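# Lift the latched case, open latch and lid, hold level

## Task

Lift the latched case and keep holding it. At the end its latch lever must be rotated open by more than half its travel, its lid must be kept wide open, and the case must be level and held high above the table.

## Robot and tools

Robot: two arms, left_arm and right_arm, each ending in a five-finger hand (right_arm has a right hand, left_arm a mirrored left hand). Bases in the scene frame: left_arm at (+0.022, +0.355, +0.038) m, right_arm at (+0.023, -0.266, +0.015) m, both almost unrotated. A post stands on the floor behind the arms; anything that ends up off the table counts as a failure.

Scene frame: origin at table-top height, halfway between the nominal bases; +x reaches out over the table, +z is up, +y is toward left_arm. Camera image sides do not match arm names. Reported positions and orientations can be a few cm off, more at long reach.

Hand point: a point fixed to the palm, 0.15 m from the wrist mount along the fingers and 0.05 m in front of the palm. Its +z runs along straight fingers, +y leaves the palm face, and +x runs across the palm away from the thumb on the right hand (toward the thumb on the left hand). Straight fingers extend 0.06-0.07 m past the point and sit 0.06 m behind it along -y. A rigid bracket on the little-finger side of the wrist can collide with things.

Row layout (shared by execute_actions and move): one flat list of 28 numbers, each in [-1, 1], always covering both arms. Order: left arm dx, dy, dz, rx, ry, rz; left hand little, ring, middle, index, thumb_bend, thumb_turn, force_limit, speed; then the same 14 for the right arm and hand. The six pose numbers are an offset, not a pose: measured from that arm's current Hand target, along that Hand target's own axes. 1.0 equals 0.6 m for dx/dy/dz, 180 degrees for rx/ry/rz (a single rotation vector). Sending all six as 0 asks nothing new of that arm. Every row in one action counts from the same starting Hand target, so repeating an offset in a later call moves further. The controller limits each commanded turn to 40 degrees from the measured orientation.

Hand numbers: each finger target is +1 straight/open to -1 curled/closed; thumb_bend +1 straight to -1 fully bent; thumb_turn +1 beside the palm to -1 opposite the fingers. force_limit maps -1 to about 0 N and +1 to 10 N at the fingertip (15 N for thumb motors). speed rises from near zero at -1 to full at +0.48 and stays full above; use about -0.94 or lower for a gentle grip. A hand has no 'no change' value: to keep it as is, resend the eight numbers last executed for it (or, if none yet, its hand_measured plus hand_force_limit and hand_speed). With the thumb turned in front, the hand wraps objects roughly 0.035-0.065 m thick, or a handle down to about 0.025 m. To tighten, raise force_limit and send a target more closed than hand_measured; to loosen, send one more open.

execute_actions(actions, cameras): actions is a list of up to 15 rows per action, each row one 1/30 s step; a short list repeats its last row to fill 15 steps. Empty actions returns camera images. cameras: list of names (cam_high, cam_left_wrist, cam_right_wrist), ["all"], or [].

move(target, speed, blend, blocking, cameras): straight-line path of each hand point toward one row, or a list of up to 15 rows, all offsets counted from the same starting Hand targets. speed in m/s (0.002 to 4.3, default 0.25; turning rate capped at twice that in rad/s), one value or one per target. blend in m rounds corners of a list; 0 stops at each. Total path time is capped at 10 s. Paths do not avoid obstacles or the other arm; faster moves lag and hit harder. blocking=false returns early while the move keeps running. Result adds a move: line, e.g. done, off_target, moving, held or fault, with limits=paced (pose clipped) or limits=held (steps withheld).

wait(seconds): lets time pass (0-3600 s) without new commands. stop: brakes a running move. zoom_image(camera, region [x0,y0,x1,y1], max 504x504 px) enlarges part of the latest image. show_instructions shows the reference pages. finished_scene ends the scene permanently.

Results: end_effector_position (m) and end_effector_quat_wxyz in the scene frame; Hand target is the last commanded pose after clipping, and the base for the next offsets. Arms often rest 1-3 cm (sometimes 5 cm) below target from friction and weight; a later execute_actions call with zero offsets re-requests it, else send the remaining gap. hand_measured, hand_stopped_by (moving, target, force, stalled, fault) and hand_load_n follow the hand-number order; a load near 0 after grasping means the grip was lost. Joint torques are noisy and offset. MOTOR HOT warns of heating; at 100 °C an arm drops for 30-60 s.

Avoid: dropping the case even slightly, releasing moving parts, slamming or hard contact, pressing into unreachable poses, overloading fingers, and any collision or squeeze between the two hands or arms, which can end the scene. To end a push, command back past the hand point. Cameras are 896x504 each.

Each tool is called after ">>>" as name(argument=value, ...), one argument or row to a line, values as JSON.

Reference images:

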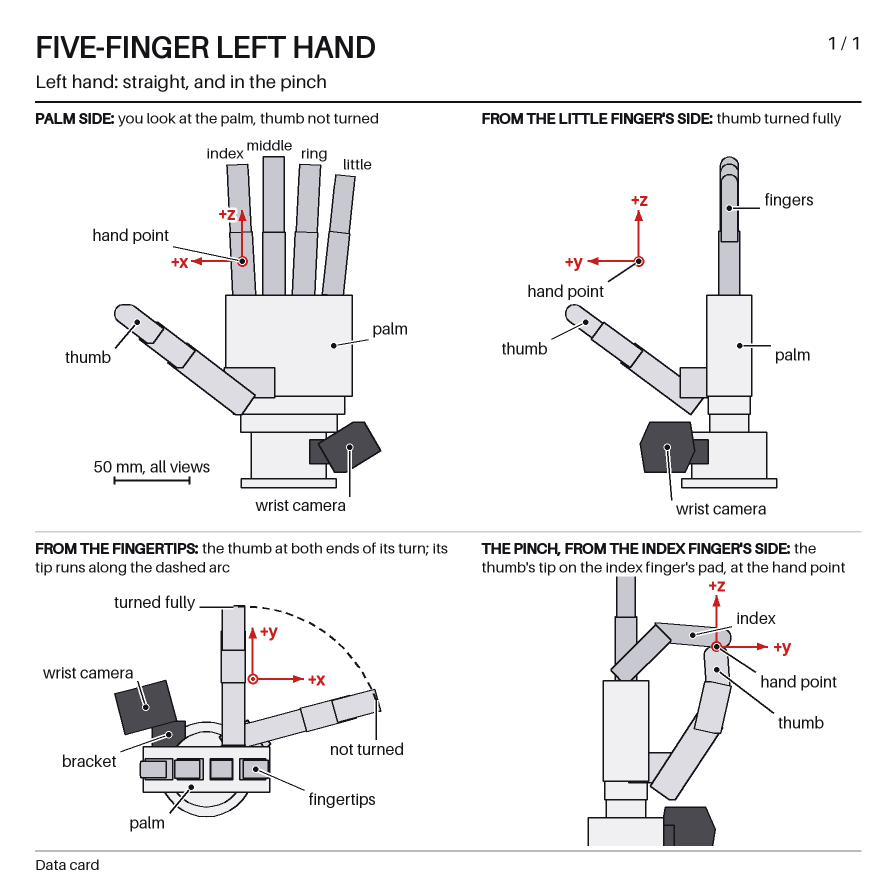

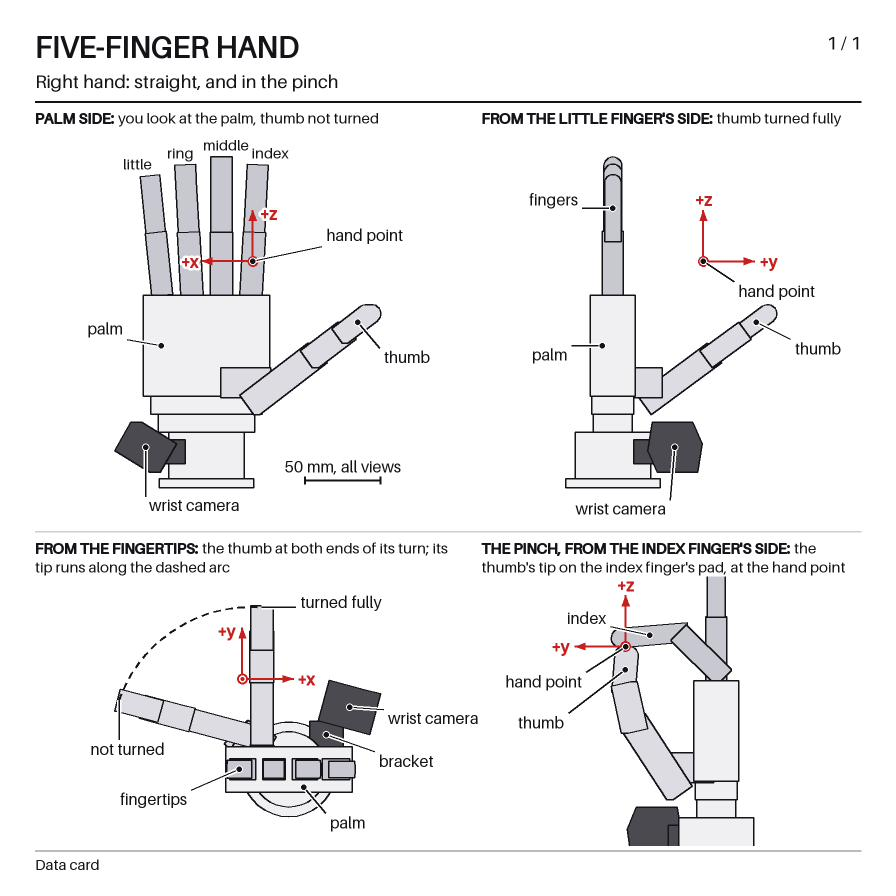

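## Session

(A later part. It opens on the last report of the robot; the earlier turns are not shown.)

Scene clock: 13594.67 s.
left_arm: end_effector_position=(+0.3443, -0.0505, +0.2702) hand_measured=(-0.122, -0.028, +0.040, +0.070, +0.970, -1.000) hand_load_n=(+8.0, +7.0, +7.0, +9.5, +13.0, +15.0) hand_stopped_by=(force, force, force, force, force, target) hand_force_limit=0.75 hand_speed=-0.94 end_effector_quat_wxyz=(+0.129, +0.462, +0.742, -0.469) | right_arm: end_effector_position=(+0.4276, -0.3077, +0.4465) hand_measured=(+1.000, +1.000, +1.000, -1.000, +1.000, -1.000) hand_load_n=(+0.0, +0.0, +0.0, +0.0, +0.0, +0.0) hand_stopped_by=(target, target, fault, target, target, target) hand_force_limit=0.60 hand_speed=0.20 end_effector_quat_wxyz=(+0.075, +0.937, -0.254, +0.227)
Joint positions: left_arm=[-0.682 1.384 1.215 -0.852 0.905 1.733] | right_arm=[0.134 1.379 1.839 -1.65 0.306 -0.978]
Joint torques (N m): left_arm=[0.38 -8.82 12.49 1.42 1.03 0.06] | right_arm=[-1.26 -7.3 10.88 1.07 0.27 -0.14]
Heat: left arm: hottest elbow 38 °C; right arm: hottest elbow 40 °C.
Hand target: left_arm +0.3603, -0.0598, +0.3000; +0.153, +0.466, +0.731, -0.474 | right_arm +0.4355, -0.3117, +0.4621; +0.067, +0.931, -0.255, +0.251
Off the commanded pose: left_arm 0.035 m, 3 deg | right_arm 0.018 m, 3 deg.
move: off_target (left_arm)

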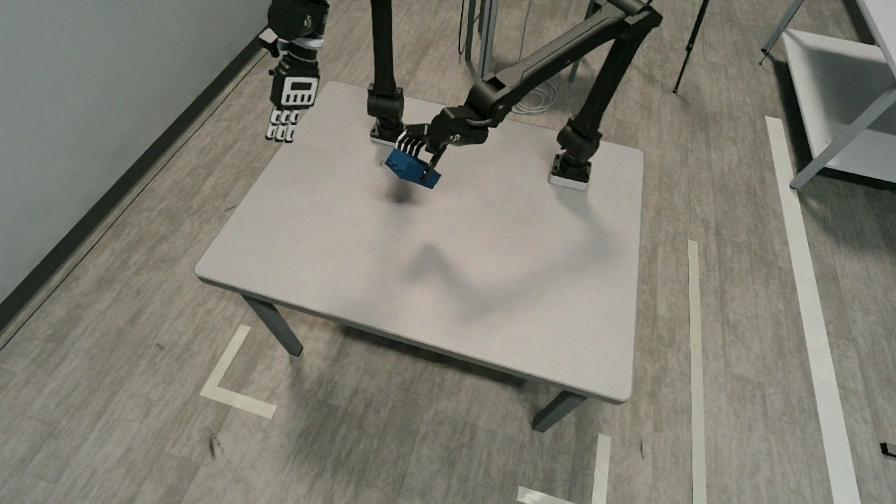

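>>> move(
  target=[0.1705,0.0938,0.1023,0.0603,0.1651,-0.2596,-0.78,-0.78,-0.68,-0.68,0.5,-1,0.75,-0.94,0,0,0,0,0,0,1,1,1,-1,1,-1,0.6,0.2],
  speed=0.12,
  cameras=["cam_high","cam_right_wrist"],
)

>>> zoom_image(
  camera="cam_high",
  region=[350, 100, 510, 220],
)

Scene clock: 13611.07 s.
left_arm: end_effector_position=(+0.3267, -0.0428, +0.1558) hand_measured=(-0.122, -0.028, +0.040, +0.070, +0.970, -1.000) hand_load_n=(+8.5, +7.5, +7.0, +9.5, +13.0, +14.5) hand_stopped_by=(force, force, force, force, force, target) hand_force_limit=0.75 hand_speed=-0.94 end_effector_quat_wxyz=(-0.291, +0.249, +0.824, -0.418) | right_arm: end_effector_position=(+0.4276, -0.3077, +0.4465) hand_measured=(+1.000, +1.000, +1.000, -1.000, +1.000, -1.000) hand_load_n=(+0.0, +0.0, +0.0, +0.0, +0.0, +0.0) hand_stopped_by=(target, target, fault, target, target, target) hand_force_limit=0.60 hand_speed=0.20 end_effector_quat_wxyz=(+0.075, +0.937, -0.254, +0.227)
Joint positions: left_arm=[-0.655 1.987 1.641 -1.648 1.015 1.744] | right_arm=[0.134 1.379 1.839 -1.65 0.306 -0.978]
Joint torques (N m): left_arm=[0.67 -15.03 9.58 -0.5 1.14 0.1] | right_arm=[-1.38 -7.24 10.89 1.09 0.26 -0.13]
Heat: left arm: hottest elbow 40 °C; right arm: hottest elbow 40 °C.
Hand target: left_arm +0.3403, -0.0497, +0.1699; -0.275, +0.256, +0.822, -0.428 | right_arm +0.4355, -0.3117, +0.4621; +0.067, +0.931, -0.255, +0.251
Off the commanded pose: left_arm 0.021 m, 2 deg | right_arm 0.018 m, 3 deg.
move: off_target (left_arm)
cam_right_wrist: T_world_to_cam=[[-0.26765, -0.9523, 0.1466, -0.24205], [-0.95046, 0.28591, 0.12201, 0.4323], [-0.1581, -0.10668, -0.98164, 0.58785]] pos_world=[0.43904, -0.29139, 0.5598]

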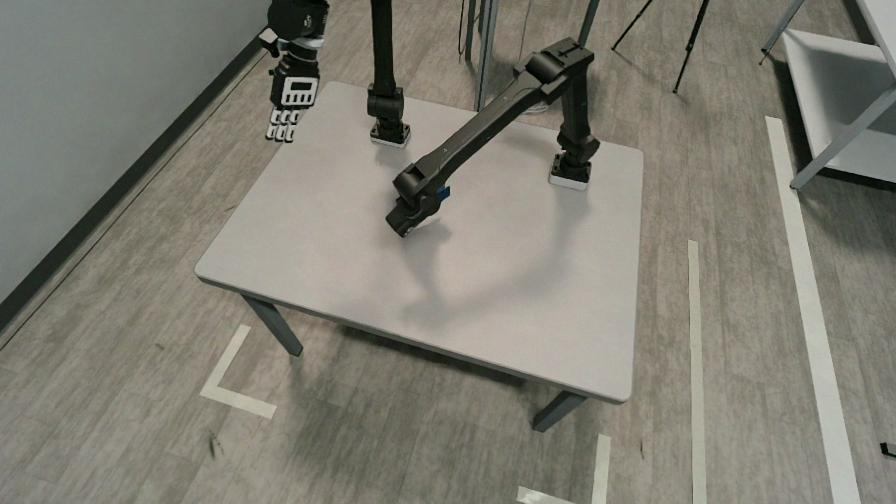

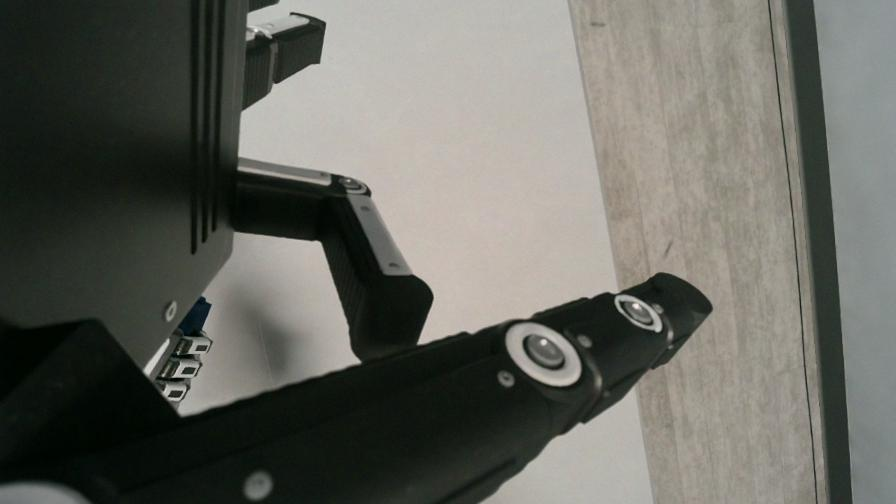

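Scaled by 3.150 from the camera's image (finer frame: 1280x720).

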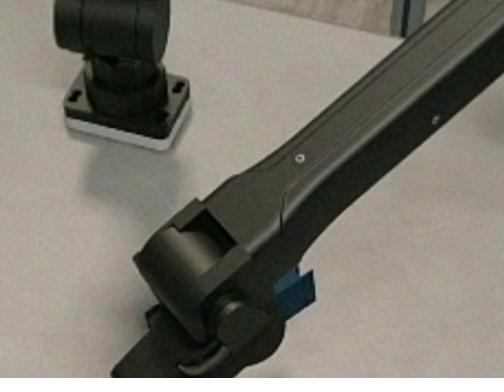

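>>> move(
  target=[
    [0.0505,-0.183,-0.1045,0,0,0,-0.78,-0.78,-0.68,-0.68,0.5,-1,0.75,-0.94,0,0,0,0,0,0,1,1,1,-1,1,-1,0.6,0.2],
    [0.0505,-0.183,-0.1045,0.0783,-0.2837,-0.1621,-0.78,-0.78,-0.68,-0.68,0.5,-1,0.75,-0.94,0,0,0,0,0,0,1,1,1,-1,1,-1,0.6,0.2],
  ],
  speed=[0.1,0.1],
  cameras=["cam_high"],
)

Scene clock: 13638.53 s.
left_arm: end_effector_position=(+0.3436, -0.0463, +0.2844) hand_measured=(-0.122, -0.028, +0.040, +0.070, +0.970, -1.000) hand_load_n=(+8.5, +7.5, +6.5, +9.5, +13.0, +14.5) hand_stopped_by=(force, force, force, force, force, target) hand_force_limit=0.75 hand_speed=-0.94 end_effector_quat_wxyz=(-0.029, -0.199, +0.846, -0.493) | right_arm: end_effector_position=(+0.4276, -0.3077, +0.4465) hand_measured=(+1.000, +1.000, +1.000, -1.000, +1.000, -1.000) hand_load_n=(+0.0, +0.0, +0.0, +0.0, +0.0, +0.0) hand_stopped_by=(target, target, fault, target, target, target) hand_force_limit=0.60 hand_speed=0.20 end_effector_quat_wxyz=(+0.075, +0.937, -0.254, +0.227)
Joint positions: left_arm=[-0.638 1.326 1.115 -0.479 0.637 0.167] | right_arm=[0.134 1.379 1.839 -1.65 0.306 -0.978]
Joint torques (N m): left_arm=[-0.5 -10.29 7.91 2.71 0.51 -0.18] | right_arm=[-1.38 -7.18 10.89 1.07 0.26 -0.13]
Heat: left arm: hottest elbow 42 °C; right arm: hottest elbow 41 °C.
Hand target: left_arm +0.3403, -0.0496, +0.2998; -0.022, -0.193, +0.839, -0.508 | right_arm +0.4355, -0.3117, +0.4621; +0.067, +0.931, -0.255, +0.251
Off the commanded pose: left_arm 0.016 m, 2 deg | right_arm 0.018 m, 3 deg.
move: off_target (left_arm)

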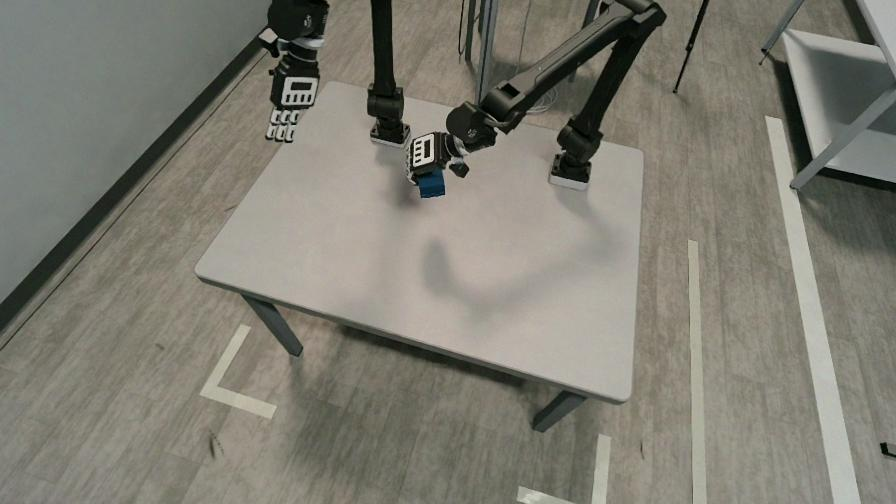

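>>> move(
  target=[-0.0472,0.0637,-0.0305,0.0783,-0.2837,-0.1621,-0.78,-0.78,-0.68,-0.68,0.5,-1,0.75,-0.94,0,0,0,0,0,0,1,1,1,-1,1,-1,0.6,0.2],
  speed=0.1,
  cameras=["all"],
)

Scene clock: 13652.23 s.
left_arm: end_effector_position=(+0.3526, -0.0074, +0.2599) hand_measured=(-0.122, -0.028, +0.040, +0.070, +0.970, -1.000) hand_load_n=(+8.0, +7.5, +7.0, +9.0, +13.0, +14.0) hand_stopped_by=(force, force, force, force, force, target) hand_force_limit=0.75 hand_speed=-0.94 end_effector_quat_wxyz=(-0.241, +0.587, -0.635, +0.440) | right_arm: end_effector_position=(+0.4276, -0.3077, +0.4465) hand_measured=(+1.000, +1.000, +1.000, -1.000, +1.000, -1.000) hand_load_n=(+0.0, +0.0, +0.0, +0.0, +0.0, +0.0) hand_stopped_by=(target, target, fault, target, target, target) hand_force_limit=0.60 hand_speed=0.20 end_effector_quat_wxyz=(+0.075, +0.937, -0.254, +0.227)
Joint positions: left_arm=[-0.922 1.109 0.855 -0.35 -0.508 -0.568] | right_arm=[0.134 1.379 1.839 -1.65 0.306 -0.978]
Joint torques (N m): left_arm=[-0.62 -6.65 8.25 2.03 -0.36 -0.11] | right_arm=[-1.32 -7.41 10.91 1.05 0.27 -0.14]
Heat: left arm: hottest elbow 42 °C; right arm: hottest elbow 41 °C.
Hand target: left_arm +0.3503, -0.0098, +0.2699; -0.237, +0.589, -0.628, +0.451 | right_arm +0.4355, -0.3117, +0.4621; +0.067, +0.931, -0.255, +0.251
Off the commanded pose: left_arm 0.010 m, 2 deg | right_arm 0.018 m, 3 deg.
move: done
cam_left_wrist: T_world_to_cam=[[0.47817, -0.11322, 0.87094, -0.40399], [-0.70066, -0.64711, 0.30055, 0.16107], [0.52957, -0.75394, -0.38875, 0.02145]] pos_world=[0.29466, 0.07467, 0.31178]
cam_right_wrist: T_world_to_cam=[[-0.26765, -0.9523, 0.1466, -0.24205], [-0.95046, 0.28591, 0.12201, 0.4323], [-0.1581, -0.10668, -0.98164, 0.58785]] pos_world=[0.43904, -0.29139, 0.5598]

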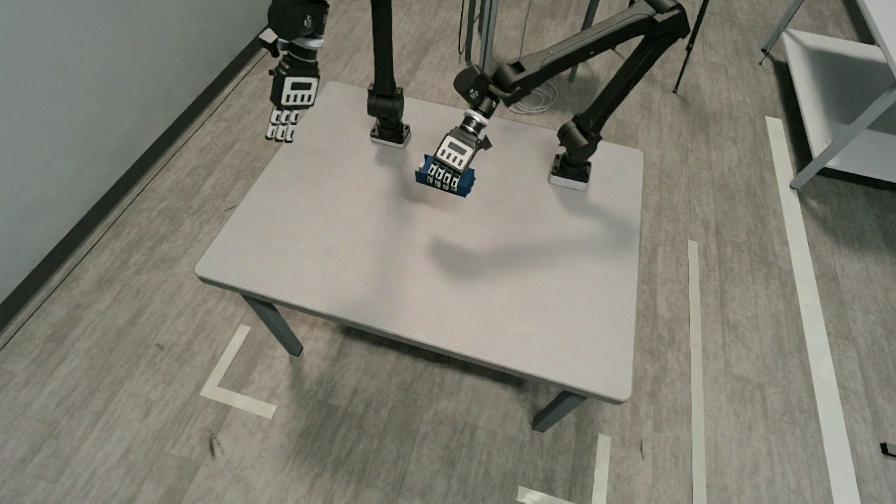

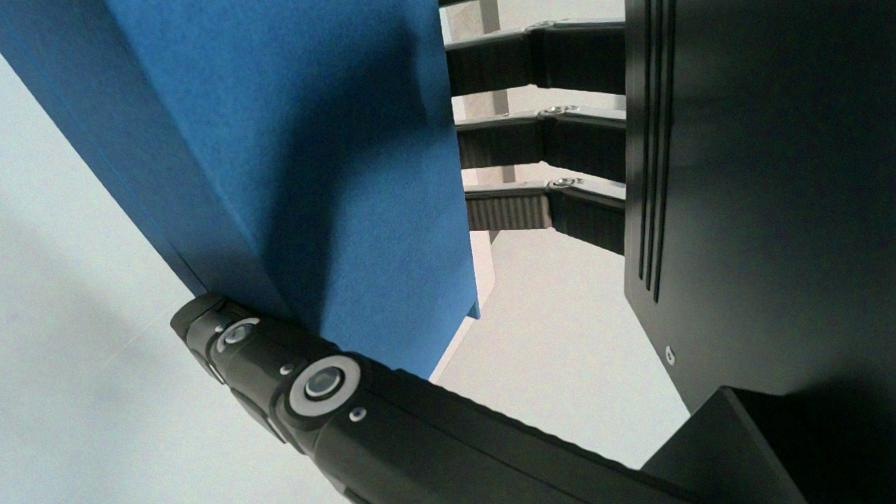

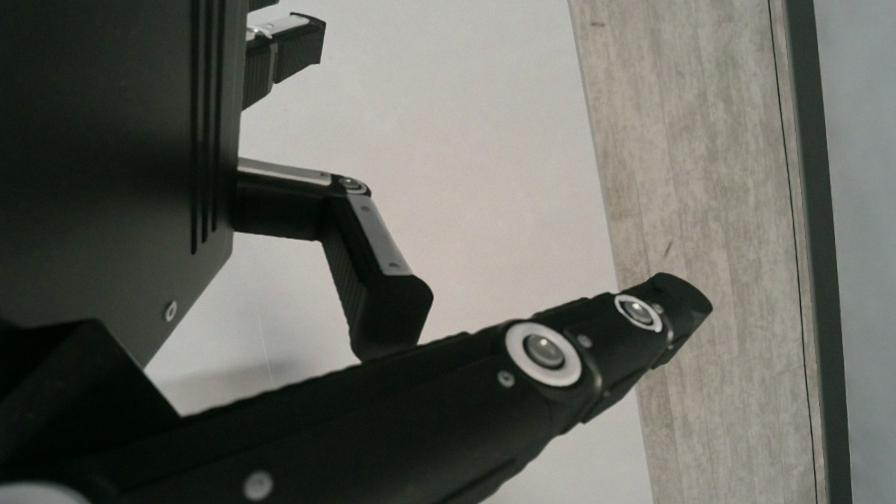

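>>> zoom_image(
  camera="cam_high",
  region=[390, 110, 510, 210],
)

Scaled by 4.200 from the camera's image (finer frame: 1280x720).

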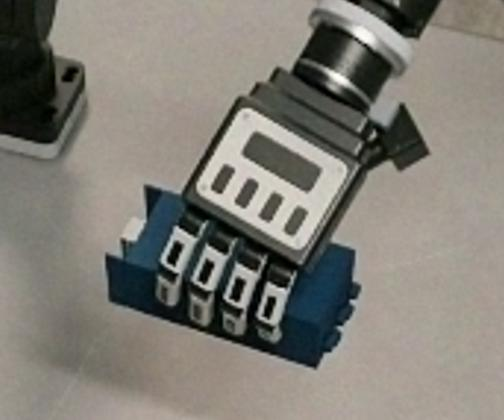

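>>> move(
  target=[-0.074,0.2678,0.1528,0,0,0,-0.78,-0.78,-0.68,-0.68,0.5,-1,0.75,-0.94,0,0,0,0,0,0,1,1,1,-1,1,-1,0.6,0.2],
  speed=0.08,
  cameras=["cam_high"],
)

>>> zoom_image(
  camera="cam_high",
  region=[370, 110, 510, 230],
)

Scene clock: 13678.23 s.
left_arm: end_effector_position=(+0.3495, -0.0033, +0.0734) hand_measured=(-0.122, -0.028, +0.040, +0.070, +0.970, -1.000) hand_load_n=(+8.5, +7.5, +7.0, +9.0, +13.0, +14.5) hand_stopped_by=(force, force, force, force, force, target) hand_force_limit=0.75 hand_speed=-0.94 end_effector_quat_wxyz=(-0.241, +0.588, -0.637, +0.437) | right_arm: end_effector_position=(+0.4276, -0.3077, +0.4465) hand_measured=(+1.000, +1.000, +1.000, -1.000, +1.000, -1.000) hand_load_n=(+0.0, +0.0, +0.0, +0.0, +0.0, +0.0) hand_stopped_by=(target, target, fault, target, target, target) hand_force_limit=0.60 hand_speed=0.20 end_effector_quat_wxyz=(+0.075, +0.937, -0.254, +0.227)
Joint positions: left_arm=[-0.922 1.436 0.55 0.275 -0.508 -0.57] | right_arm=[0.134 1.379 1.839 -1.65 0.306 -0.978]
Joint torques (N m): left_arm=[-0.5 -6.53 5.41 2.82 -0.34 -0.11] | right_arm=[-1.2 -7.3 10.95 1.09 0.28 -0.14]
Heat: left arm: hottest elbow 42 °C; right arm: hottest elbow 42 °C.
Hand target: left_arm +0.3504, -0.0098, +0.0798; -0.237, +0.589, -0.628, +0.451 | right_arm +0.4355, -0.3117, +0.4621; +0.067, +0.931, -0.255, +0.251
Off the commanded pose: left_arm 0.009 m, 2 deg | right_arm 0.018 m, 3 deg.
move: done

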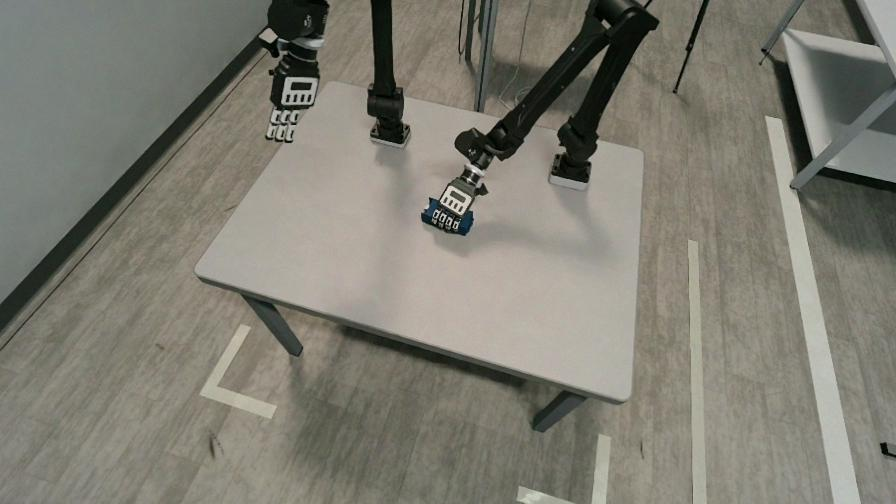

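Scaled by 3.600 from the camera's image (finer frame: 1280x720).

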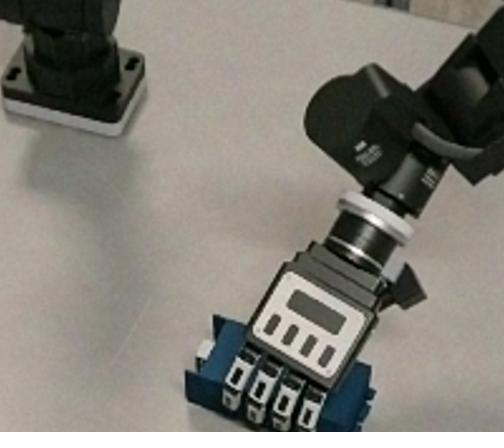

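>>> move(
  target=[-0.0117,0.0423,0.0241,0,0,0,-0.78,-0.78,-0.68,-0.68,0.5,-1,0.75,-0.94,0,0,0,0,0,0,1,1,1,-1,1,-1,0.6,0.2],
  speed=0.03,
)

>>> move(
  target=[-0.0031,0.0113,0.0064,0,0,0,-0.78,-0.78,-0.68,-0.68,0.5,-1,0.75,-0.94,0,0,0,0,0,0,1,1,1,-1,1,-1,0.6,0.2],
  speed=0.02,
  cameras=["cam_high"],
)

Scene clock: 13684.43 s.
left_arm: end_effector_position=(+0.3581, -0.0121, +0.0669) hand_measured=(-0.122, -0.028, +0.040, +0.070, +0.970, -1.000) hand_load_n=(+7.0, +7.0, +7.0, +9.5, +13.0, +13.5) hand_stopped_by=(force, force, force, force, force, target) hand_force_limit=0.75 hand_speed=-0.94 end_effector_quat_wxyz=(-0.242, +0.587, -0.620, +0.462) | right_arm: end_effector_position=(+0.4276, -0.3077, +0.4465) hand_measured=(+1.000, +1.000, +1.000, -1.000, +1.000, -1.000) hand_load_n=(+0.0, +0.0, +0.0, +0.5, +0.0, +0.0) hand_stopped_by=(target, target, fault, target, target, target) hand_force_limit=0.60 hand_speed=0.20 end_effector_quat_wxyz=(+0.075, +0.937, -0.254, +0.227)
Joint positions: left_arm=[-0.922 1.5 0.54 0.409 -0.516 -0.571] | right_arm=[0.134 1.379 1.839 -1.65 0.306 -0.978]
Joint torques (N m): left_arm=[-0.44 -4.84 3.96 2.35 0.03 -0.11] | right_arm=[-1.32 -7.24 10.92 1.06 0.27 -0.14]
Heat: left arm: hottest elbow 42 °C; right arm: hottest elbow 42 °C.
Hand target: left_arm +0.3504, -0.0097, +0.0496; -0.237, +0.589, -0.628, +0.450 | right_arm +0.4355, -0.3117, +0.4621; +0.067, +0.931, -0.255, +0.251
Off the commanded pose: left_arm 0.019 m, 2 deg | right_arm 0.018 m, 3 deg.
move: off_target (left_arm)

Scene clock: 13685.17 s.
left_arm: end_effector_position=(+0.3603, -0.0146, +0.0663) hand_measured=(-0.122, -0.028, +0.040, +0.070, +0.970, -1.000) hand_load_n=(+7.0, +7.0, +7.0, +9.5, +13.0, +12.5) hand_stopped_by=(force, force, force, force, force, target) hand_force_limit=0.75 hand_speed=-0.94 end_effector_quat_wxyz=(-0.241, +0.586, -0.615, +0.469) | right_arm: end_effector_position=(+0.4276, -0.3077, +0.4465) hand_measured=(+1.000, +1.000, +1.000, -1.000, +1.000, -1.000) hand_load_n=(+0.0, +0.0, +0.0, +0.0, +0.0, +0.0) hand_stopped_by=(target, target, fault, target, target, target) hand_force_limit=0.60 hand_speed=0.20 end_effector_quat_wxyz=(+0.075, +0.937, -0.254, +0.227)
Joint positions: left_arm=[-0.922 1.515 0.538 0.442 -0.517 -0.571] | right_arm=[0.134 1.379 1.839 -1.65 0.306 -0.978]
Joint torques (N m): left_arm=[-0.62 -4.37 3.54 2.19 0.08 -0.09] | right_arm=[-1.38 -7.36 10.88 1.03 0.27 -0.13]
Heat: left arm: hottest elbow 42 °C; right arm: hottest elbow 42 °C.
Hand target: left_arm +0.3504, -0.0097, +0.0416; -0.237, +0.589, -0.628, +0.451 | right_arm +0.4355, -0.3117, +0.4621; +0.067, +0.931, -0.255, +0.251
Off the commanded pose: left_arm 0.027 m, 3 deg | right_arm 0.018 m, 3 deg.
move: off_target (left_arm)

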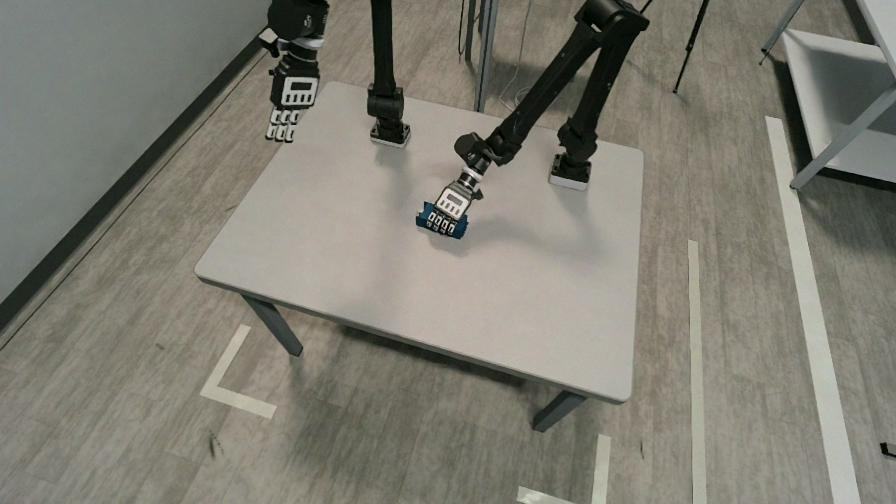

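>>> move(
  target=[0.007,-0.0254,-0.0145,0,0,0,-0.78,-0.78,-0.68,-0.68,0.5,-1,0.75,-0.94,-0.2037,-0.2122,0.079,0,0,0,1,1,1,-1,1,-1,0.6,0.2],
  speed=0.12,
  cameras=["cam_right_wrist","cam_left_wrist"],
)

Scene clock: 13704.10 s.
left_arm: end_effector_position=(+0.3572, -0.0113, +0.0665) hand_measured=(-0.122, -0.028, +0.040, +0.070, +0.970, -1.000) hand_load_n=(+8.5, +7.5, +7.5, +9.5, +13.0, +12.5) hand_stopped_by=(force, force, force, force, force, target) hand_force_limit=0.75 hand_speed=-0.94 end_effector_quat_wxyz=(-0.240, +0.589, -0.619, +0.461) | right_arm: end_effector_position=(+0.4257, -0.1655, +0.3606) hand_measured=(+1.000, +1.000, +1.000, -1.000, +1.000, -1.000) hand_load_n=(+0.0, +0.0, +0.0, +0.0, +0.0, +0.0) hand_stopped_by=(target, target, fault, target, target, target) hand_force_limit=0.60 hand_speed=0.20 end_effector_quat_wxyz=(+0.074, +0.934, -0.250, +0.244)
Joint positions: left_arm=[-0.922 1.498 0.538 0.402 -0.517 -0.579] | right_arm=[0.483 1.406 1.628 -1.507 0.435 -0.641]
Joint torques (N m): left_arm=[-0.38 -7 4.62 1.17 0.05 -0.02] | right_arm=[0.15 -7.77 8.62 0.91 0.52 0.12]
Heat: left arm: hottest elbow 40 °C; right arm: hottest elbow 42 °C.
Hand target: left_arm +0.3504, -0.0097, +0.0596; -0.237, +0.589, -0.628, +0.451 | right_arm +0.4299, -0.1600, +0.3601; +0.067, +0.931, -0.255, +0.251
Off the commanded pose: left_arm 0.010 m, 2 deg | right_arm 0.007 m, 1 deg.
move: done
cam_left_wrist: T_world_to_cam=[[0.45395, -0.06967, 0.8883, -0.23019], [-0.70129, -0.64294, 0.30795, 0.21965], [0.54966, -0.76275, -0.34072, -0.06955]] pos_world=[0.29676, 0.07214, 0.11314]
cam_right_wrist: T_world_to_cam=[[-0.26271, -0.95364, 0.14682, -0.09698], [-0.95664, 0.27727, 0.08921, 0.41333], [-0.12578, -0.11702, -0.98513, 0.50411]] pos_world=[0.43334, -0.1481, 0.47398]
Images, in order (width x height): cam_left_wrist 896x504, cam_right_wrist 896x504.

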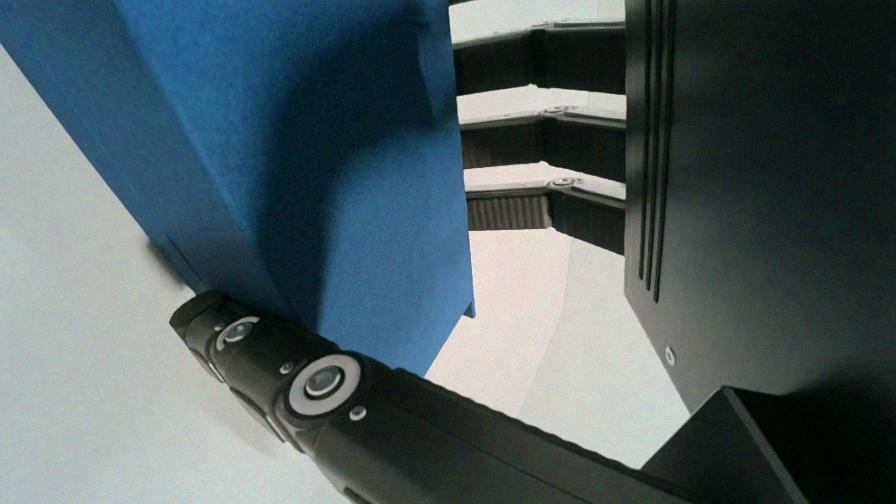

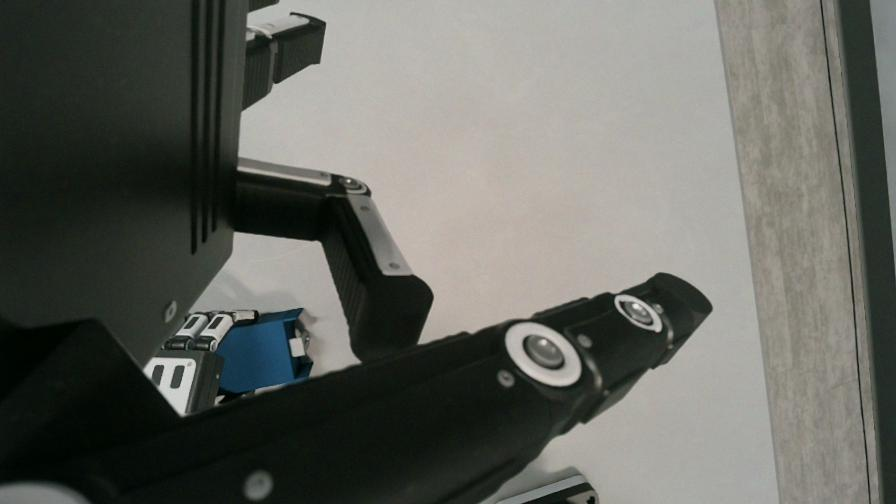

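>>> zoom_image(
  camera="cam_right_wrist",
  region=[190, 280, 350, 420],
)

Scaled by 3.150 from the camera's image (finer frame: 1280x720).

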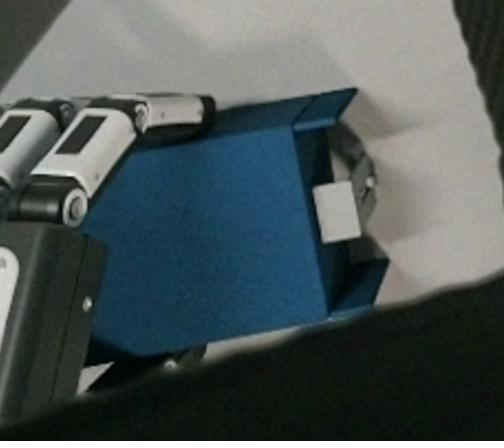

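>>> move(
  target=[
    [0,0,0,0,0,0,-0.78,-0.78,-0.68,-0.68,0.5,-1,0.75,-0.94,-0.182,0.1678,0.0093,-0.0177,-0.1666,0.0616,1,1,1,-1,1,-1,0.6,0.2],
    [0,0,0,0,0,0,-0.78,-0.78,-0.68,-0.68,0.5,-1,0.75,-0.94,-0.4025,0.0582,0.132,-0.0177,-0.1666,0.0616,1,1,1,-1,1,-1,0.6,0.2],
  ],
  speed=[0.15,0.1],
  cameras=["cam_right_wrist","cam_high"],
)

Scene clock: 13744.73 s.
left_arm: end_effector_position=(+0.3572, -0.0113, +0.0665) hand_measured=(-0.122, -0.028, +0.040, +0.070, +0.970, -1.000) hand_load_n=(+8.0, +7.5, +7.5, +9.5, +13.0, +12.0) hand_stopped_by=(force, force, force, force, force, target) hand_force_limit=0.75 hand_speed=-0.94 end_effector_quat_wxyz=(-0.240, +0.589, -0.619, +0.461) | right_arm: end_effector_position=(+0.2645, -0.1090, +0.1721) hand_measured=(+1.000, +1.000, +1.000, -1.000, +1.000, -1.000) hand_load_n=(+0.0, +0.0, +0.5, +0.0, +0.0, +0.0) hand_stopped_by=(target, target, fault, target, target, target) hand_force_limit=0.60 hand_speed=0.20 end_effector_quat_wxyz=(+0.004, +0.935, -0.356, -0.004)
Joint positions: left_arm=[-0.922 1.498 0.538 0.402 -0.517 -0.579] | right_arm=[0.552 1.301 1.064 -1.345 -0.001 -0.304]
Joint torques (N m): left_arm=[-0.62 -7.12 4.55 1.14 0.07 0.01] | right_arm=[0.32 -5.6 7.95 0.24 0.05 0.13]
Heat: left arm: hottest elbow 39 °C; right arm: hottest elbow 42 °C.
Hand target: left_arm +0.3504, -0.0097, +0.0596; -0.237, +0.589, -0.628, +0.451 | right_arm +0.2669, -0.1035, +0.1704; +0.000, +0.934, -0.358, +0.000
Off the commanded pose: left_arm 0.010 m, 2 deg | right_arm 0.006 m, 1 deg.
move: done
cam_right_wrist: T_world_to_cam=[[-0.42534, -0.90503, -0.00092, 0.01592], [-0.75272, 0.35319, 0.55558, 0.13434], [-0.50249, 0.237, -0.83146, 0.41645]] pos_world=[0.31716, -0.13174, 0.27164]
Images, in order (width x height): cam_high 896x504, cam_right_wrist 896x504.

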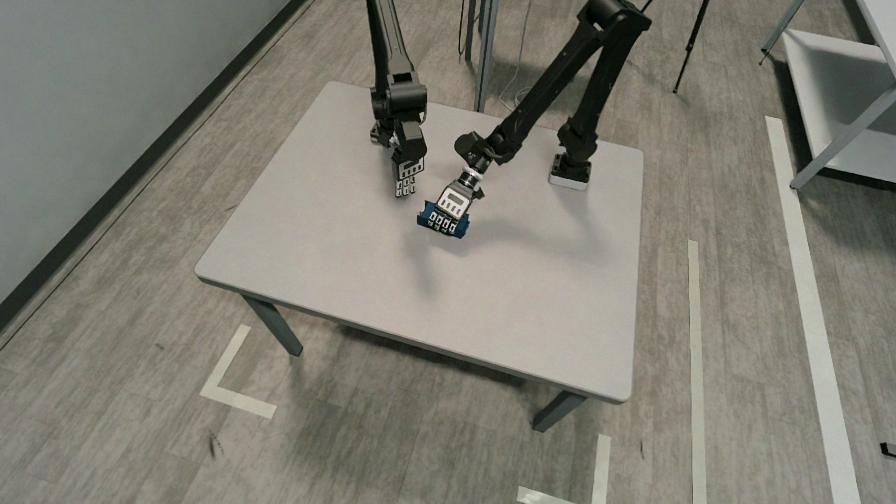

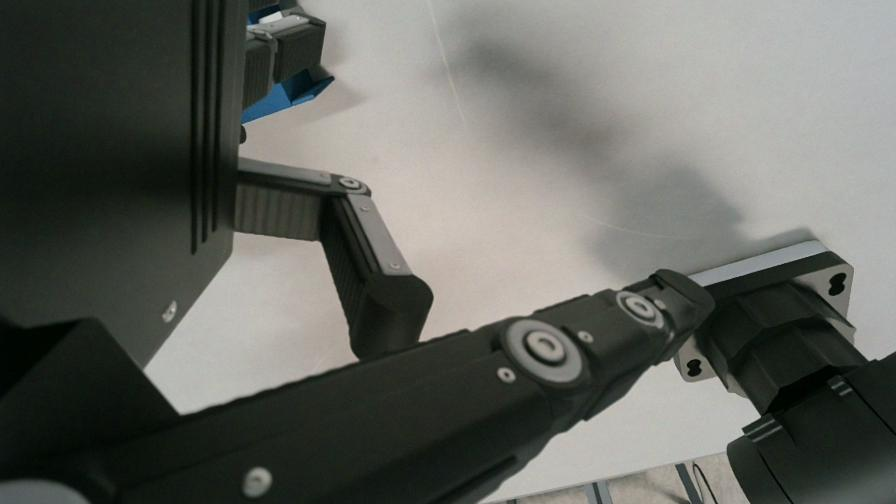

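>>> zoom_image(
  camera="cam_right_wrist",
  region=[230, 0, 370, 140],
)

Scaled by 3.600 from the camera's image (finer frame: 1280x720).

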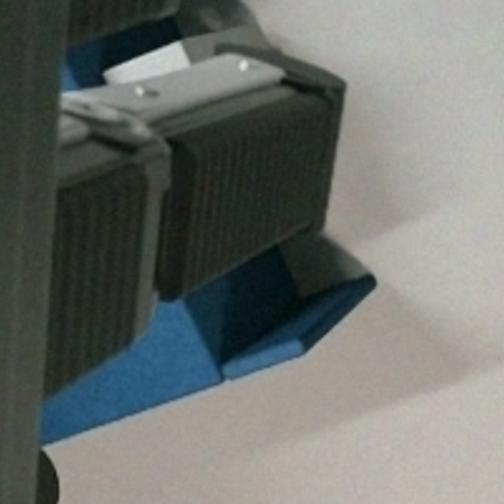

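>>> move(
  target=[0,0,0,0,0,0,-0.78,-0.78,-0.68,-0.68,0.5,-1,0.75,-0.94,0.1427,0.0017,-0.13,0,0,0,1,1,1,-1,1,-1,0.6,0.2],
  speed=0.12,
  cameras=["cam_right_wrist"],
)

>>> zoom_image(
  camera="cam_right_wrist",
  region=[240, 60, 380, 180],
)

Scene clock: 13764.60 s.
left_arm: end_effector_position=(+0.3572, -0.0113, +0.0665) hand_measured=(-0.122, -0.028, +0.040, +0.070, +0.970, -1.000) hand_load_n=(+8.5, +7.5, +7.5, +9.5, +13.0, +12.0) hand_stopped_by=(force, force, force, force, force, target) hand_force_limit=0.75 hand_speed=-0.94 end_effector_quat_wxyz=(-0.240, +0.589, -0.619, +0.461) | right_arm: end_effector_position=(+0.3197, -0.1616, +0.2382) hand_measured=(+1.000, +1.000, +1.000, -1.000, +1.000, -1.000) hand_load_n=(+0.0, +0.0, +0.0, +0.0, +0.0, +0.0) hand_stopped_by=(target, target, fault, target, target, target) hand_force_limit=0.60 hand_speed=0.20 end_effector_quat_wxyz=(+0.006, +0.932, -0.362, -0.006)
Joint positions: left_arm=[-0.922 1.498 0.538 0.402 -0.517 -0.579] | right_arm=[0.357 1.351 1.285 -1.521 0.001 -0.486]
Joint torques (N m): left_arm=[-0.62 -7 4.63 1.13 0.06 0] | right_arm=[-0.97 -6.12 11.19 -0.64 0.01 -0.11]
Heat: left arm: hottest elbow 38 °C; right arm: hottest elbow 41 °C.
Hand target: left_arm +0.3504, -0.0097, +0.0596; -0.237, +0.589, -0.628, +0.451 | right_arm +0.3298, -0.1615, +0.2484; +0.000, +0.934, -0.358, +0.000
Off the commanded pose: left_arm 0.010 m, 2 deg | right_arm 0.014 m, 1 deg.
move: off_target (right_arm)
cam_right_wrist: T_world_to_cam=[[-0.43706, -0.89943, 0.00257, -0.00424], [-0.74514, 0.36368, 0.55901, 0.15623], [-0.50373, 0.2424, -0.82915, 0.5124]] pos_world=[0.37267, -0.18484, 0.33754]

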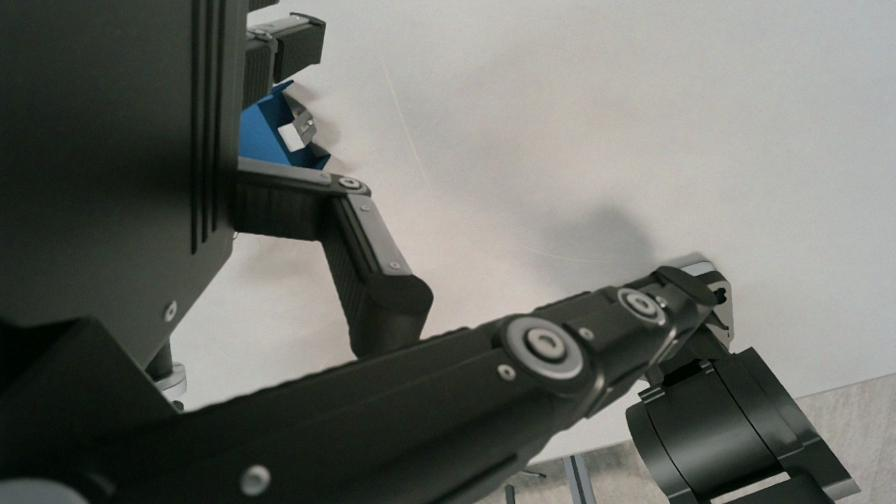

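Scaled by 3.600 from the camera's image (finer frame: 1280x720).

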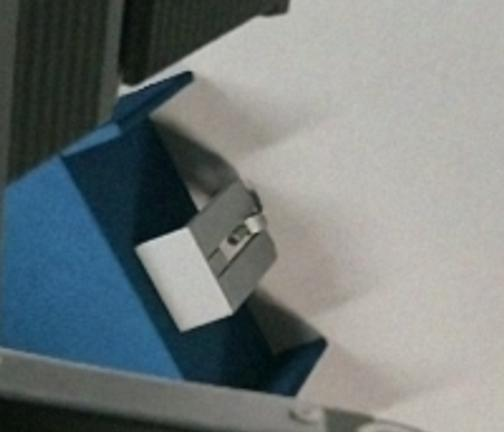

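>>> move(
  target=[0,0,0,0,0,0,-0.78,-0.78,-0.68,-0.68,0.5,-1,0.75,-0.94,-0.1625,-0.0078,0.259,0,0,0.0367,1,1,1,1,1,-1,0.6,0.2],
  speed=0.08,
  cameras=["cam_right_wrist","cam_high"],
)

>>> zoom_image(
  camera="cam_right_wrist",
  region=[240, 0, 400, 150],
)

Scene clock: 13850.07 s.
left_arm: end_effector_position=(+0.3572, -0.0113, +0.0665) hand_measured=(-0.122, -0.028, +0.040, +0.070, +0.970, -1.000) hand_load_n=(+8.0, +7.5, +7.5, +9.5, +13.0, +12.0) hand_stopped_by=(force, force, force, force, force, target) hand_force_limit=0.75 hand_speed=-0.94 end_effector_quat_wxyz=(-0.240, +0.589, -0.619, +0.461) | right_arm: end_effector_position=(+0.2588, -0.0985, +0.0954) hand_measured=(+1.000, +1.000, +1.000, +1.000, +1.000, -1.000) hand_load_n=(+0.0, +0.0, +0.0, +0.0, +0.0, +0.0) hand_stopped_by=(target, target, fault, target, target, target) hand_force_limit=0.60 hand_speed=0.20 end_effector_quat_wxyz=(+0.004, +0.912, -0.409, -0.002)
Joint positions: left_arm=[-0.922 1.498 0.538 0.402 -0.517 -0.579] | right_arm=[0.565 1.369 0.915 -1.125 0 -0.175]
Joint torques (N m): left_arm=[-0.67 -7.18 4.55 1.09 0.07 -0.01] | right_arm=[0.5 -5.71 7.28 0.23 0.02 0.11]
Heat: left arm: hottest elbow 37 °C; right arm: hottest elbow 45 °C.
Hand target: left_arm +0.3504, -0.0097, +0.0596; -0.237, +0.589, -0.628, +0.451 | right_arm +0.2604, -0.0927, +0.0931; +0.000, +0.911, -0.412, +0.000
Off the commanded pose: left_arm 0.010 m, 2 deg | right_arm 0.007 m, 1 deg.
move: done
cam_right_wrist: T_world_to_cam=[[-0.52747, -0.84957, -0.0019, 0.05493], [-0.70827, 0.4385, 0.55324, 0.16603], [-0.46918, 0.29317, -0.83302, 0.34451]] pos_world=[0.3082, -0.12714, 0.19524]
Images, in order (width x height): cam_high 896x504, cam_right_wrist 896x504.

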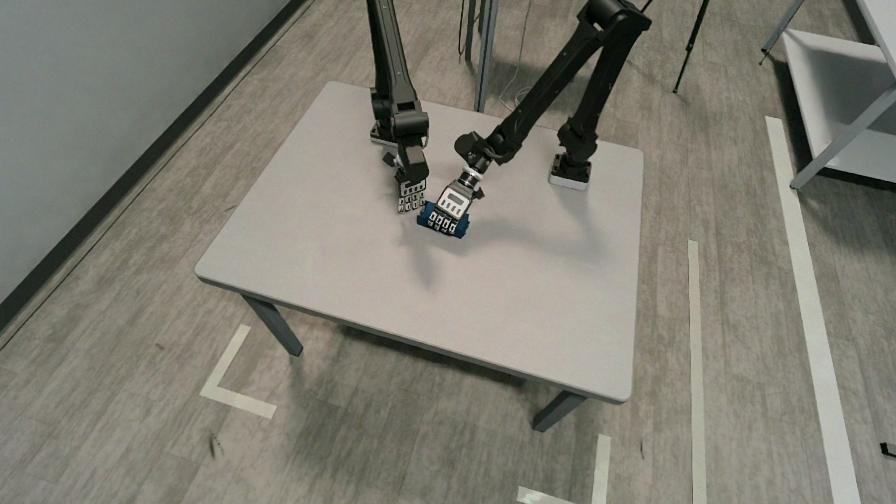

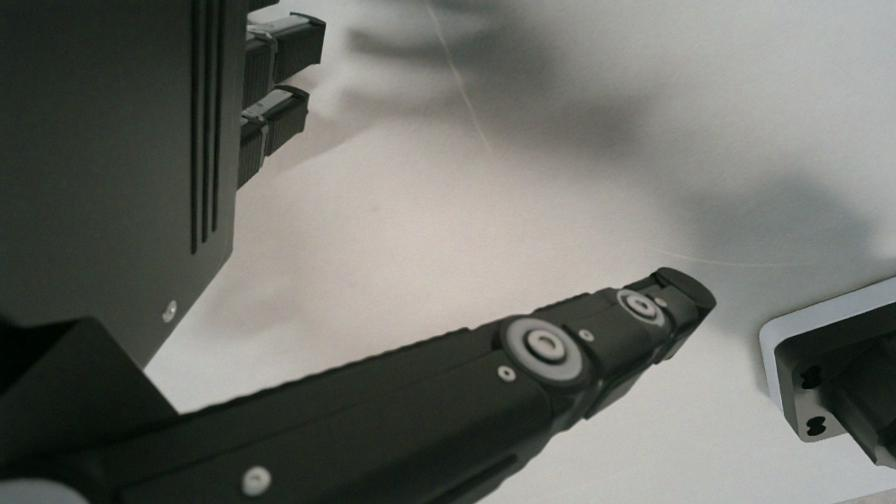

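Scaled by 3.150 from the camera's image (finer frame: 1280x720).

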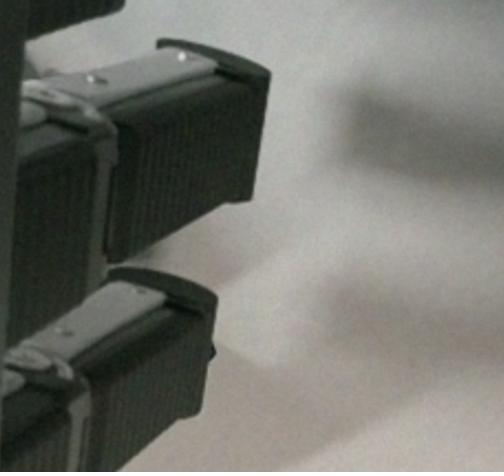

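>>> move(
  target=[
    [0,0,0,0,0,0,-0.78,-0.78,-0.68,-0.68,0.5,-1,0.75,-0.94,0,0,-0.15,0,0,0,1,1,1,1,1,-1,0.6,0.2],
    [0,0,0,0,0,0,-0.78,-0.78,-0.68,-0.68,0.5,-1,0.75,-0.94,0.2737,0.0853,-0.345,0,0,0,-1,-1,1,1,1,-1,0.6,0.2],
  ],
  speed=0.15,
  cameras=["cam_right_wrist"],
)

Scene clock: 13911.77 s.
left_arm: end_effector_position=(+0.3572, -0.0113, +0.0665) hand_measured=(-0.122, -0.028, +0.040, +0.070, +0.970, -1.000) hand_load_n=(+8.0, +7.5, +7.5, +9.5, +13.0, +12.0) hand_stopped_by=(force, force, force, force, force, target) hand_force_limit=0.75 hand_speed=-0.94 end_effector_quat_wxyz=(-0.240, +0.589, -0.619, +0.461) | right_arm: end_effector_position=(+0.3222, -0.2482, +0.2891) hand_measured=(-1.000, -1.000, +1.000, +1.000, +1.000, -1.000) hand_load_n=(+0.0, +0.0, +0.0, +0.0, +0.0, +0.0) hand_stopped_by=(target, target, fault, target, target, target) hand_force_limit=0.60 hand_speed=0.20 end_effector_quat_wxyz=(+0.005, +0.910, -0.415, -0.007)
Joint positions: left_arm=[-0.922 1.498 0.538 0.402 -0.517 -0.579] | right_arm=[0.109 1.311 1.38 -1.659 0.002 -0.618]
Joint torques (N m): left_arm=[-0.26 -7.12 4.64 1.06 0.06 -0.01] | right_arm=[-0.91 -5.77 11.29 -0.68 -0.02 -0.11]
Heat: left arm: hottest elbow 37 °C; right arm: hottest elbow 42 °C.
Hand target: left_arm +0.3504, -0.0097, +0.0596; -0.237, +0.589, -0.628, +0.451 | right_arm +0.3307, -0.2499, +0.3000; +0.000, +0.911, -0.412, +0.000
Off the commanded pose: left_arm 0.010 m, 2 deg | right_arm 0.014 m, 1 deg.
move: off_target (right_arm); target 2's new numbers were sent with right_arm's hand 0.014 m and 1 deg from that target
cam_right_wrist: T_world_to_cam=[[-0.53815, -0.84284, 0.00319, -0.0348], [-0.69678, 0.44701, 0.56096, 0.16565], [-0.47422, 0.29966, -0.82784, 0.58121]] pos_world=[0.37232, -0.27754, 0.38834]

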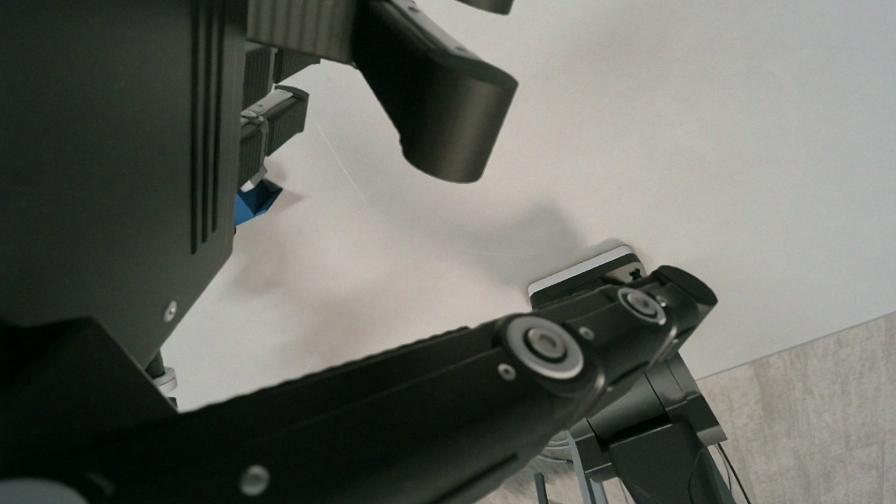

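>>> move(
  target=[0,0,0,0,0,0,-0.78,-0.78,-0.68,-0.68,0.5,-1,0.75,-0.94,-0.0303,-0.0538,0.305,0.1586,-0.19,0.1448,-1,-1,1,-1,1,-1,0.6,0.2],
  speed=0.12,
  cameras=["cam_right_wrist"],
)

Scene clock: 14018.67 s.
left_arm: end_effector_position=(+0.3572, -0.0113, +0.0665) hand_measured=(-0.122, -0.028, +0.040, +0.070, +0.970, -1.000) hand_load_n=(+8.0, +7.5, +7.5, +9.5, +13.0, +12.5) hand_stopped_by=(force, force, force, force, force, target) hand_force_limit=0.75 hand_speed=-0.94 end_effector_quat_wxyz=(-0.240, +0.589, -0.619, +0.461) | right_arm: end_effector_position=(+0.3388, -0.2116, +0.1185) hand_measured=(-1.000, -1.000, +1.000, -1.000, +1.000, -1.000) hand_load_n=(+0.0, +0.5, +0.0, +0.0, +0.0, +0.0) hand_stopped_by=(target, target, fault, target, target, target) hand_force_limit=0.60 hand_speed=0.20 end_effector_quat_wxyz=(-0.336, +0.737, -0.563, -0.166)
Joint positions: left_arm=[-0.922 1.498 0.538 0.402 -0.517 -0.579] | right_arm=[-0.237 1.455 0.907 -1.079 -0.767 -0.538]
Joint torques (N m): left_arm=[-0.44 -7 4.66 1.16 0.08 -0.01] | right_arm=[-1.26 -6.65 6.84 0.16 -0.67 0.13]
Heat: left arm: hottest elbow 37 °C; right arm: hottest elbow 45 °C.
Hand target: left_arm +0.3504, -0.0097, +0.0596; -0.237, +0.589, -0.628, +0.451 | right_arm +0.3429, -0.2148, +0.1170; -0.338, +0.730, -0.571, -0.164
Off the commanded pose: left_arm 0.010 m, 2 deg | right_arm 0.005 m, 1 deg.
move: done
cam_right_wrist: T_world_to_cam=[[-0.81259, -0.33171, -0.47923, 0.26391], [-0.54989, 0.16383, 0.81901, 0.11625], [-0.19317, 0.92905, -0.31554, 0.41412]] pos_world=[0.35837, -0.31624, 0.16193]

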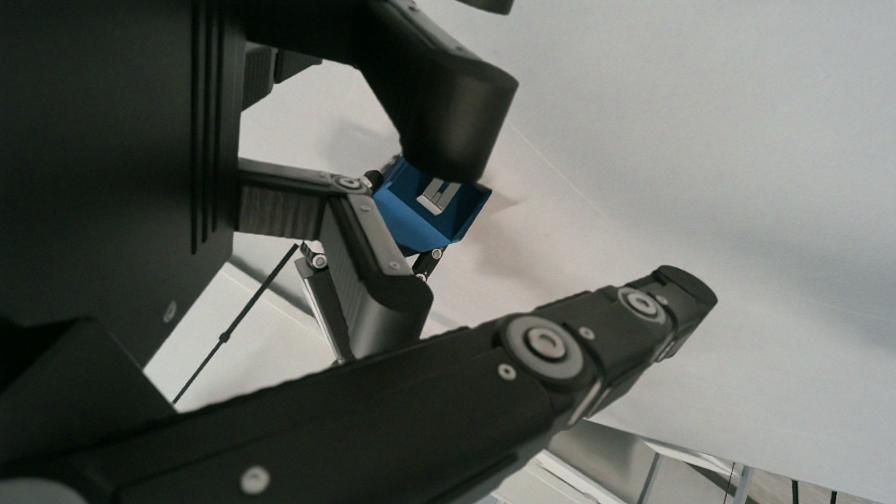

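>>> zoom_image(
  camera="cam_right_wrist",
  region=[360, 150, 520, 300],
)

Scaled by 3.150 from the camera's image (finer frame: 1280x720).

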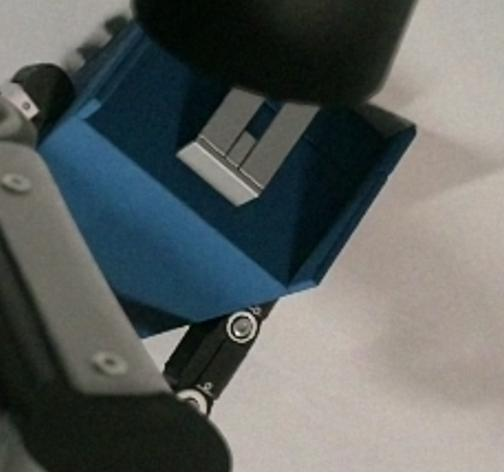

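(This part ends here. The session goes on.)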